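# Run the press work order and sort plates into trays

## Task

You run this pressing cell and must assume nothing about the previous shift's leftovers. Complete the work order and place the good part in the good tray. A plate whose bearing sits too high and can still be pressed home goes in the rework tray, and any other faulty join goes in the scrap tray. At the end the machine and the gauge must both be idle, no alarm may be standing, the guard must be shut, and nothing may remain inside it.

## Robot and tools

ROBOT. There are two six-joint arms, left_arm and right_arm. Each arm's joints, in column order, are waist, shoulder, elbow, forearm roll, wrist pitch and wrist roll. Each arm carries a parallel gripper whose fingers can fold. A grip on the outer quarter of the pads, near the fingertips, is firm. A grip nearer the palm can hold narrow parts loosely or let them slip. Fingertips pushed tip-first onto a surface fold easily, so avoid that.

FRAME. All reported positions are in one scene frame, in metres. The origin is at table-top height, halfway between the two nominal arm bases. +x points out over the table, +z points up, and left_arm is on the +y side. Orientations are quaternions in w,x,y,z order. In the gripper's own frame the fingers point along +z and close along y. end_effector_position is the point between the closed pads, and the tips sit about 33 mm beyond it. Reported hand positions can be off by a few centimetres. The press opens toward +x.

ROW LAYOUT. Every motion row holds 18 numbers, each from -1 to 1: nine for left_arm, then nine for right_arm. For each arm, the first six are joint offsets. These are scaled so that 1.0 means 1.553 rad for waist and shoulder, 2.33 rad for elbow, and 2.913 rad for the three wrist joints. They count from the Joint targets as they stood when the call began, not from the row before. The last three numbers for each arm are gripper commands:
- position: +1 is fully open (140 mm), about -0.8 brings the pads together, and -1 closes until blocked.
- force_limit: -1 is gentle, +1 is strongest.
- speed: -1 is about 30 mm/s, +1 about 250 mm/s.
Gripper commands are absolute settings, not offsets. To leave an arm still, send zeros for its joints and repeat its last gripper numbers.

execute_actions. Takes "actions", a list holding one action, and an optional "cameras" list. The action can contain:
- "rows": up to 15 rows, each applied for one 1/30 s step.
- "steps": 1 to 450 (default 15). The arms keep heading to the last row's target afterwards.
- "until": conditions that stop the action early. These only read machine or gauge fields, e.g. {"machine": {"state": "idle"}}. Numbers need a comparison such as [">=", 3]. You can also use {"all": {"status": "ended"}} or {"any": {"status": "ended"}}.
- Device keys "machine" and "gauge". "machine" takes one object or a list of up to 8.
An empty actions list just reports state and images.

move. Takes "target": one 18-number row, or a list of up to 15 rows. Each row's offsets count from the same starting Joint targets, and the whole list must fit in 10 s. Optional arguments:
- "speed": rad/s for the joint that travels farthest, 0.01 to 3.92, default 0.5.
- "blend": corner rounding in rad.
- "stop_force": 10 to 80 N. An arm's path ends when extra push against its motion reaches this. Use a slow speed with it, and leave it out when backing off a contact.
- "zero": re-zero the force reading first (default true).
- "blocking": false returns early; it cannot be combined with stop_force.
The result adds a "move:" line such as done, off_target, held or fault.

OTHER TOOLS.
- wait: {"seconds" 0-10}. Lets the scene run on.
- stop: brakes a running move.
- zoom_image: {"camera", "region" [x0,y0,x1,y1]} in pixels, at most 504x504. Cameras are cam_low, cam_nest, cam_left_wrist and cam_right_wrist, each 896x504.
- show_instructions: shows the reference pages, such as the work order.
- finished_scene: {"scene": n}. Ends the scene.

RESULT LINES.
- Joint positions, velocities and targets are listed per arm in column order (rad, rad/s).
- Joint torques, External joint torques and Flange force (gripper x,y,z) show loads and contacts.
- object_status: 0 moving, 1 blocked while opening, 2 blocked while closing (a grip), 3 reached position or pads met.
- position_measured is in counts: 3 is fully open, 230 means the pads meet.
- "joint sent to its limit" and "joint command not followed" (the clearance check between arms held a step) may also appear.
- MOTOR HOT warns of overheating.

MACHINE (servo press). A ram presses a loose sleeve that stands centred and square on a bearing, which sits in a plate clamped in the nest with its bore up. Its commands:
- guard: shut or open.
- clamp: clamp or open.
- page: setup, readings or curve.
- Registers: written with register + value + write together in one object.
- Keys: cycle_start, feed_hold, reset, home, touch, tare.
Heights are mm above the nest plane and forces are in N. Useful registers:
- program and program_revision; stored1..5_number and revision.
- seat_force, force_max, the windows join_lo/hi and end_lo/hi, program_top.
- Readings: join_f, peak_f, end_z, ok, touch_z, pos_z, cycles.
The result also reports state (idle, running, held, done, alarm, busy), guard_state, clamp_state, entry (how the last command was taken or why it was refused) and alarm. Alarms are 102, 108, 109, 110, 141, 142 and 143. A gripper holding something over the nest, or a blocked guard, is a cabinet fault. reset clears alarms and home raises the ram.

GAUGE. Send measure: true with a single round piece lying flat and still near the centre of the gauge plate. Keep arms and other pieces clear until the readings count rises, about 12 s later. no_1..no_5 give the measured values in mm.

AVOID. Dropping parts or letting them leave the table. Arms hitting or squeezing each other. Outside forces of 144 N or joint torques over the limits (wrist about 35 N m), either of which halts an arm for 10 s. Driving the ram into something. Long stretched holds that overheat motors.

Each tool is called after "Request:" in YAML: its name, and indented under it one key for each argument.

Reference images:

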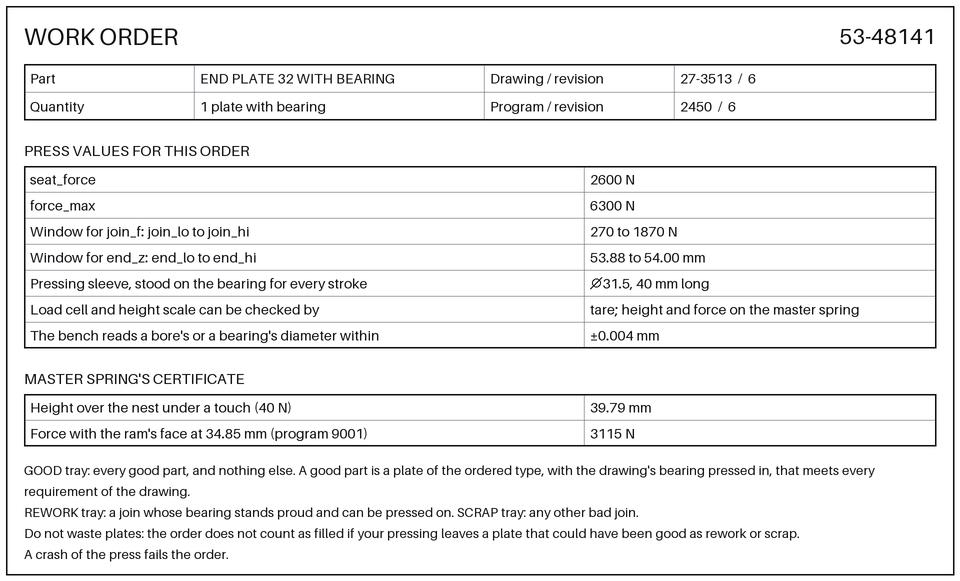

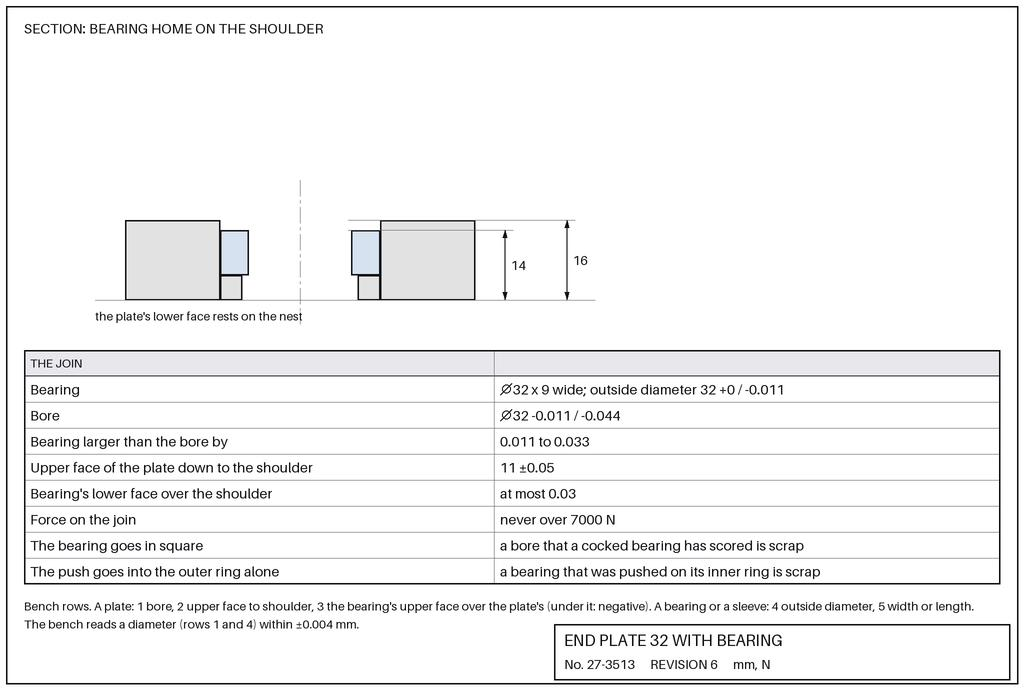

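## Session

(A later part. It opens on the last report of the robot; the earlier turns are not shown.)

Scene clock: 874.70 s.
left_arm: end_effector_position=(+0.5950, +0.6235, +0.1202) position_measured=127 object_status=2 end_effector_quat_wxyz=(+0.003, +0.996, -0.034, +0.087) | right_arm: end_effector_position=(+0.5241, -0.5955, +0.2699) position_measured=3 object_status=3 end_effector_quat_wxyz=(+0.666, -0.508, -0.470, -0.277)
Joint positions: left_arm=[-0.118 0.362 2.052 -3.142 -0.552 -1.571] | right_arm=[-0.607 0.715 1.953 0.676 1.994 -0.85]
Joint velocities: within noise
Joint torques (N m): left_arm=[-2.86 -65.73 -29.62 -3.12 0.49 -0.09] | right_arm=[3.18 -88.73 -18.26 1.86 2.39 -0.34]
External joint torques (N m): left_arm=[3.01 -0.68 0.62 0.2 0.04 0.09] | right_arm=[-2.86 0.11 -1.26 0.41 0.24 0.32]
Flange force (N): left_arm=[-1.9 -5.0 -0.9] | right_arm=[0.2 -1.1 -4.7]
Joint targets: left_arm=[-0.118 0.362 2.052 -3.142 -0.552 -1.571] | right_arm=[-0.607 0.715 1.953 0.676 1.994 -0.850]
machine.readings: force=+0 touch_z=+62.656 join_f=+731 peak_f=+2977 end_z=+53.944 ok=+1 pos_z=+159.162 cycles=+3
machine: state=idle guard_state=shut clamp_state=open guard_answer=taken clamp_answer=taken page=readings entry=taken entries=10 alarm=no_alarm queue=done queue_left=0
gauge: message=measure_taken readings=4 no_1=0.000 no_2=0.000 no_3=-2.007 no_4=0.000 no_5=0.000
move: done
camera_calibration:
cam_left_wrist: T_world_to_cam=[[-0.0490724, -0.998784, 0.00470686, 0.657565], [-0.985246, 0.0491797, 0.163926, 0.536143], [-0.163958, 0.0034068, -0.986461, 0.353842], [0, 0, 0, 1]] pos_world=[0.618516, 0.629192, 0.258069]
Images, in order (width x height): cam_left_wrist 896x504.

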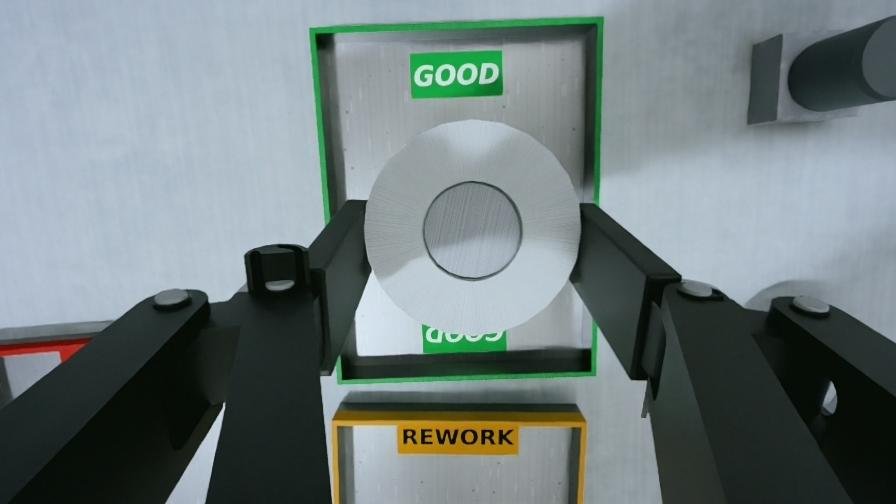

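Request:
move:
  target: [0,0.0741,0.0081,0,0.0459,0,-1,0,-1,0,0,0,0,0,0,1,1,1]
  speed: 0.15
  cameras: ["cam_left_wrist"]

Request:
move:
  target: [0,0.0168,0.0019,0,0.0105,0,-1,0,-1,0,0,0,0,0,0,1,1,1]
  speed: 0.015
  stop_force: 12
  cameras: ["cam_left_wrist"]

Scene clock: 881.83 s.
left_arm: end_effector_position=(+0.6009, +0.6230, +0.0453) position_measured=127 object_status=2 end_effector_quat_wxyz=(+0.003, +0.996, -0.034, +0.087) | right_arm: end_effector_position=(+0.5241, -0.5955, +0.2699) position_measured=3 object_status=3 end_effector_quat_wxyz=(+0.666, -0.508, -0.470, -0.277)
Joint positions: left_arm=[-0.118 0.477 2.071 -3.142 -0.418 -1.571] | right_arm=[-0.607 0.715 1.953 0.676 1.994 -0.85]
Joint velocities: within noise
Joint torques (N m): left_arm=[-2.51 -72.31 -24.62 -2.57 0.57 -0.08] | right_arm=[3.24 -89.07 -18.16 1.89 2.39 -0.31]
External joint torques (N m): left_arm=[2.63 -0.83 0.11 0.11 -0.04 0.08] | right_arm=[-2.91 0.53 -1.48 0.38 0.23 0.29]
Flange force (N): left_arm=[-0.8 -4.4 -1.4] | right_arm=[-0.3 -0.5 -5.4]
Joint targets: left_arm=[-0.118 0.477 2.071 -3.142 -0.418 -1.571] | right_arm=[-0.607 0.715 1.953 0.676 1.994 -0.850]
machine.readings: force=+0 touch_z=+62.656 join_f=+731 peak_f=+2977 end_z=+53.944 ok=+1 pos_z=+159.162 cycles=+3
machine: state=idle guard_state=shut clamp_state=open guard_answer=taken clamp_answer=taken page=readings entry=taken entries=10 alarm=no_alarm queue=done queue_left=0
gauge: message=measure_taken readings=4 no_1=0.000 no_2=0.000 no_3=-2.007 no_4=0.000 no_5=0.000
move: done
camera_calibration:
cam_left_wrist: T_world_to_cam=[[-0.0491836, -0.998779, 0.00463899, 0.657892], [-0.985192, 0.0492773, 0.164222, 0.554218], [-0.16425, 0.00350672, -0.986413, 0.280954], [0, 0, 0, 1]] pos_world=[0.624515, 0.628793, 0.18307]
Images, in order (width x height): cam_left_wrist 896x504.

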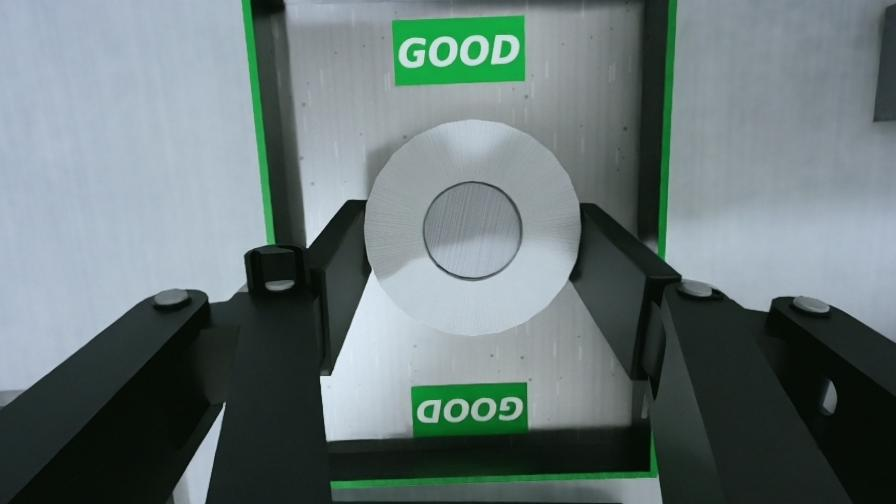

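Scene clock: 883.73 s.
left_arm: end_effector_position=(+0.6010, +0.6230, +0.0344) position_measured=127 object_status=2 end_effector_quat_wxyz=(+0.003, +0.996, -0.034, +0.087) | right_arm: end_effector_position=(+0.5241, -0.5955, +0.2699) position_measured=3 object_status=3 end_effector_quat_wxyz=(+0.666, -0.508, -0.470, -0.277)
Joint positions: left_arm=[-0.118 0.494 2.074 -3.142 -0.399 -1.571] | right_arm=[-0.607 0.715 1.953 0.676 1.994 -0.85]
Joint velocities: within noise
Joint torques (N m): left_arm=[-2.43 -49.2 -19.2 -2.7 2.26 -0.19] | right_arm=[3.42 -88.77 -18.16 1.79 2.4 -0.28]
External joint torques (N m): left_arm=[2.51 -24.81 -4.55 0.32 -1.73 0.19] | right_arm=[-3.56 0.58 -1.36 0.49 0.22 0.26]
Flange force (N): left_arm=[-6.5 -3.6 -44.4] | right_arm=[-0.7 -1.2 -5.7]
Joint targets: left_arm=[-0.118 0.494 2.074 -3.142 -0.399 -1.571] | right_arm=[-0.607 0.715 1.953 0.676 1.994 -0.850]
machine.readings: force=+0 touch_z=+62.656 join_f=+731 peak_f=+2977 end_z=+53.944 ok=+1 pos_z=+159.162 cycles=+3
machine: state=idle guard_state=shut clamp_state=open guard_answer=taken clamp_answer=taken page=readings entry=taken entries=10 alarm=no_alarm queue=done queue_left=0
gauge: message=measure_taken readings=4 no_1=0.000 no_2=0.000 no_3=-2.007 no_4=0.000 no_5=0.000
move: contact (left_arm); left_arm: the wrist pitch is farthest, 0.012 rad from its target
camera_calibration:
cam_left_wrist: T_world_to_cam=[[-0.0491845, -0.998779, 0.00463414, 0.657948], [-0.985208, 0.0492777, 0.164124, 0.556117], [-0.164152, 0.00350678, -0.986429, 0.270259], [0, 0, 0, 1]] pos_world=[0.624616, 0.628793, 0.17227]
Images, in order (width x height): cam_left_wrist 896x504.

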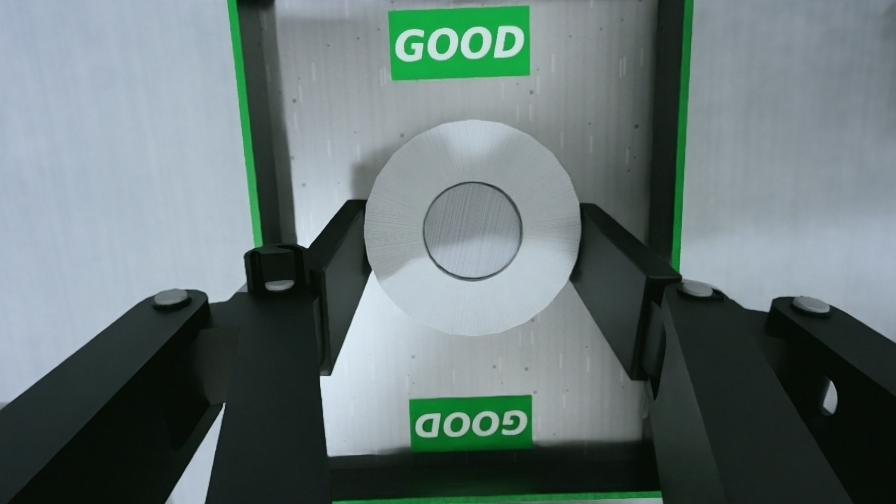

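Request:
move:
  target:
    - [0,-0.0013,-0.0001,0,-0.0008,0,-1,0,-1,0,0,0,0,0,0,1,1,1]
    - [0,-0.0013,-0.0001,0,-0.0008,0,0.1,0,-1,0,0,0,0,0,0,1,1,1]
  speed: 0.02
  cameras: ["cam_left_wrist"]

Scene clock: 887.83 s.
left_arm: end_effector_position=(+0.6010, +0.6230, +0.0357) position_measured=117 object_status=0 end_effector_quat_wxyz=(+0.003, +0.996, -0.034, +0.087) | right_arm: end_effector_position=(+0.5241, -0.5954, +0.2699) position_measured=3 object_status=3 end_effector_quat_wxyz=(+0.666, -0.508, -0.470, -0.277)
Joint positions: left_arm=[-0.118 0.492 2.074 -3.142 -0.401 -1.571] | right_arm=[-0.607 0.715 1.953 0.676 1.994 -0.85]
Joint velocities: within noise
Joint torques (N m): left_arm=[-1.99 -71.3 -23.69 -2.52 0.44 -0.16] | right_arm=[3.36 -88.68 -18.25 1.85 2.41 -0.27]
External joint torques (N m): left_arm=[2.3 -2.83 -0.28 0.12 0.1 0.16] | right_arm=[-3.17 -0.22 -1.47 0.44 0.22 0.25]
Flange force (N): left_arm=[-1.6 -4.0 -4.6] | right_arm=[0.5 -1.5 -5.0]
Joint targets: left_arm=[-0.118 0.492 2.074 -3.142 -0.401 -1.571] | right_arm=[-0.607 0.715 1.953 0.676 1.994 -0.850]
machine.readings: force=+0 touch_z=+62.656 join_f=+731 peak_f=+2977 end_z=+53.944 ok=+1 pos_z=+159.162 cycles=+3
machine: state=idle guard_state=shut clamp_state=open guard_answer=taken clamp_answer=taken page=readings entry=taken entries=10 alarm=no_alarm queue=done queue_left=0
gauge: message=measure_taken readings=4 no_1=0.000 no_2=0.000 no_3=-2.007 no_4=0.000 no_5=0.000
move: done
camera_calibration:
cam_left_wrist: T_world_to_cam=[[-0.0491836, -0.998779, 0.00463899, 0.657936], [-0.985192, 0.0492773, 0.164222, 0.555778], [-0.16425, 0.00350672, -0.986413, 0.271584], [0, 0, 0, 1]] pos_world=[0.624515, 0.628793, 0.17357]
Images, in order (width x height): cam_left_wrist 896x504.

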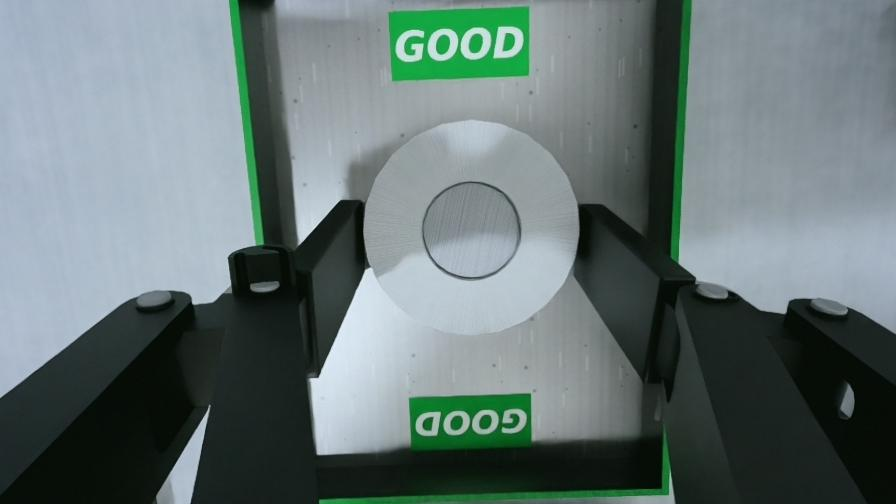

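Request:
move:
  target: [0,-0.0833,-0.0094,0,-0.0520,0,0.1,0,-1,0,0,0,0,0,0,1,1,1]
  speed: 0.06
  cameras: ["cam_left_wrist"]

Scene clock: 891.90 s.
left_arm: end_effector_position=(+0.5951, +0.6234, +0.1201) position_measured=117 object_status=3 end_effector_quat_wxyz=(+0.003, +0.996, -0.034, +0.087) | right_arm: end_effector_position=(+0.5241, -0.5955, +0.2699) position_measured=3 object_status=3 end_effector_quat_wxyz=(+0.666, -0.508, -0.470, -0.277)
Joint positions: left_arm=[-0.118 0.363 2.052 -3.142 -0.553 -1.571] | right_arm=[-0.607 0.715 1.953 0.676 1.994 -0.85]
Joint velocities: within noise
Joint torques (N m): left_arm=[-2.52 -64.03 -28.58 -3.04 0.53 -0.1] | right_arm=[3.49 -88.78 -18.18 1.89 2.36 -0.36]
External joint torques (N m): left_arm=[2.6 -2.65 -0.46 0.12 0 0.1] | right_arm=[-3.22 0.6 -1.3 0.37 0.26 0.34]
Flange force (N): left_arm=[-1.6 -4.4 -4.2] | right_arm=[-0.5 -1.0 -5.4]
Joint targets: left_arm=[-0.118 0.363 2.052 -3.142 -0.553 -1.571] | right_arm=[-0.607 0.715 1.953 0.676 1.994 -0.850]
machine.readings: force=+0 touch_z=+62.656 join_f=+731 peak_f=+2977 end_z=+53.944 ok=+1 pos_z=+159.162 cycles=+3
machine: state=idle guard_state=shut clamp_state=open guard_answer=taken clamp_answer=taken page=readings entry=taken entries=10 alarm=no_alarm queue=done queue_left=0
gauge: message=measure_taken readings=4 no_1=0.000 no_2=0.000 no_3=-2.007 no_4=0.000 no_5=0.000
move: done
camera_calibration:
cam_left_wrist: T_world_to_cam=[[-0.049186, -0.998779, 0.00464982, 0.657657], [-0.985157, 0.0492807, 0.164432, 0.536105], [-0.16446, 0.00350696, -0.986377, 0.354005], [0, 0, 0, 1]] pos_world=[0.618715, 0.629193, 0.257971]
Images, in order (width x height): cam_left_wrist 896x504.

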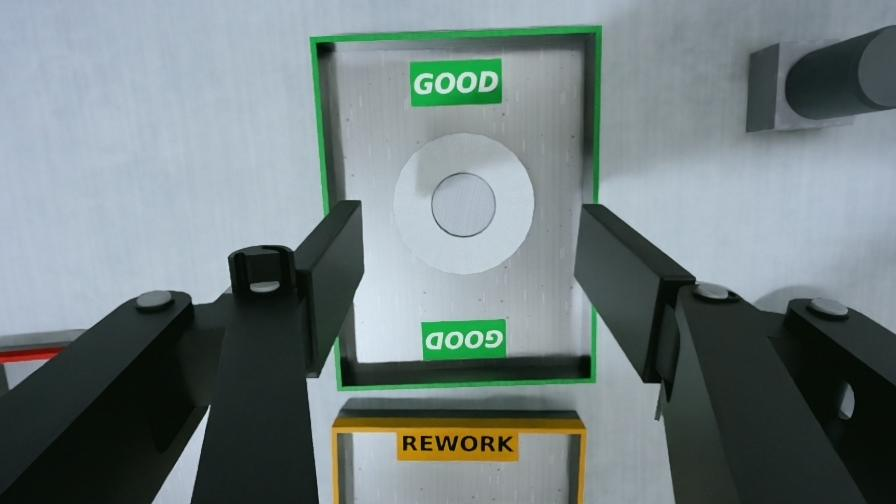

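Request:
finished_scene:
  scene: 2

The scene is finished: the task was done.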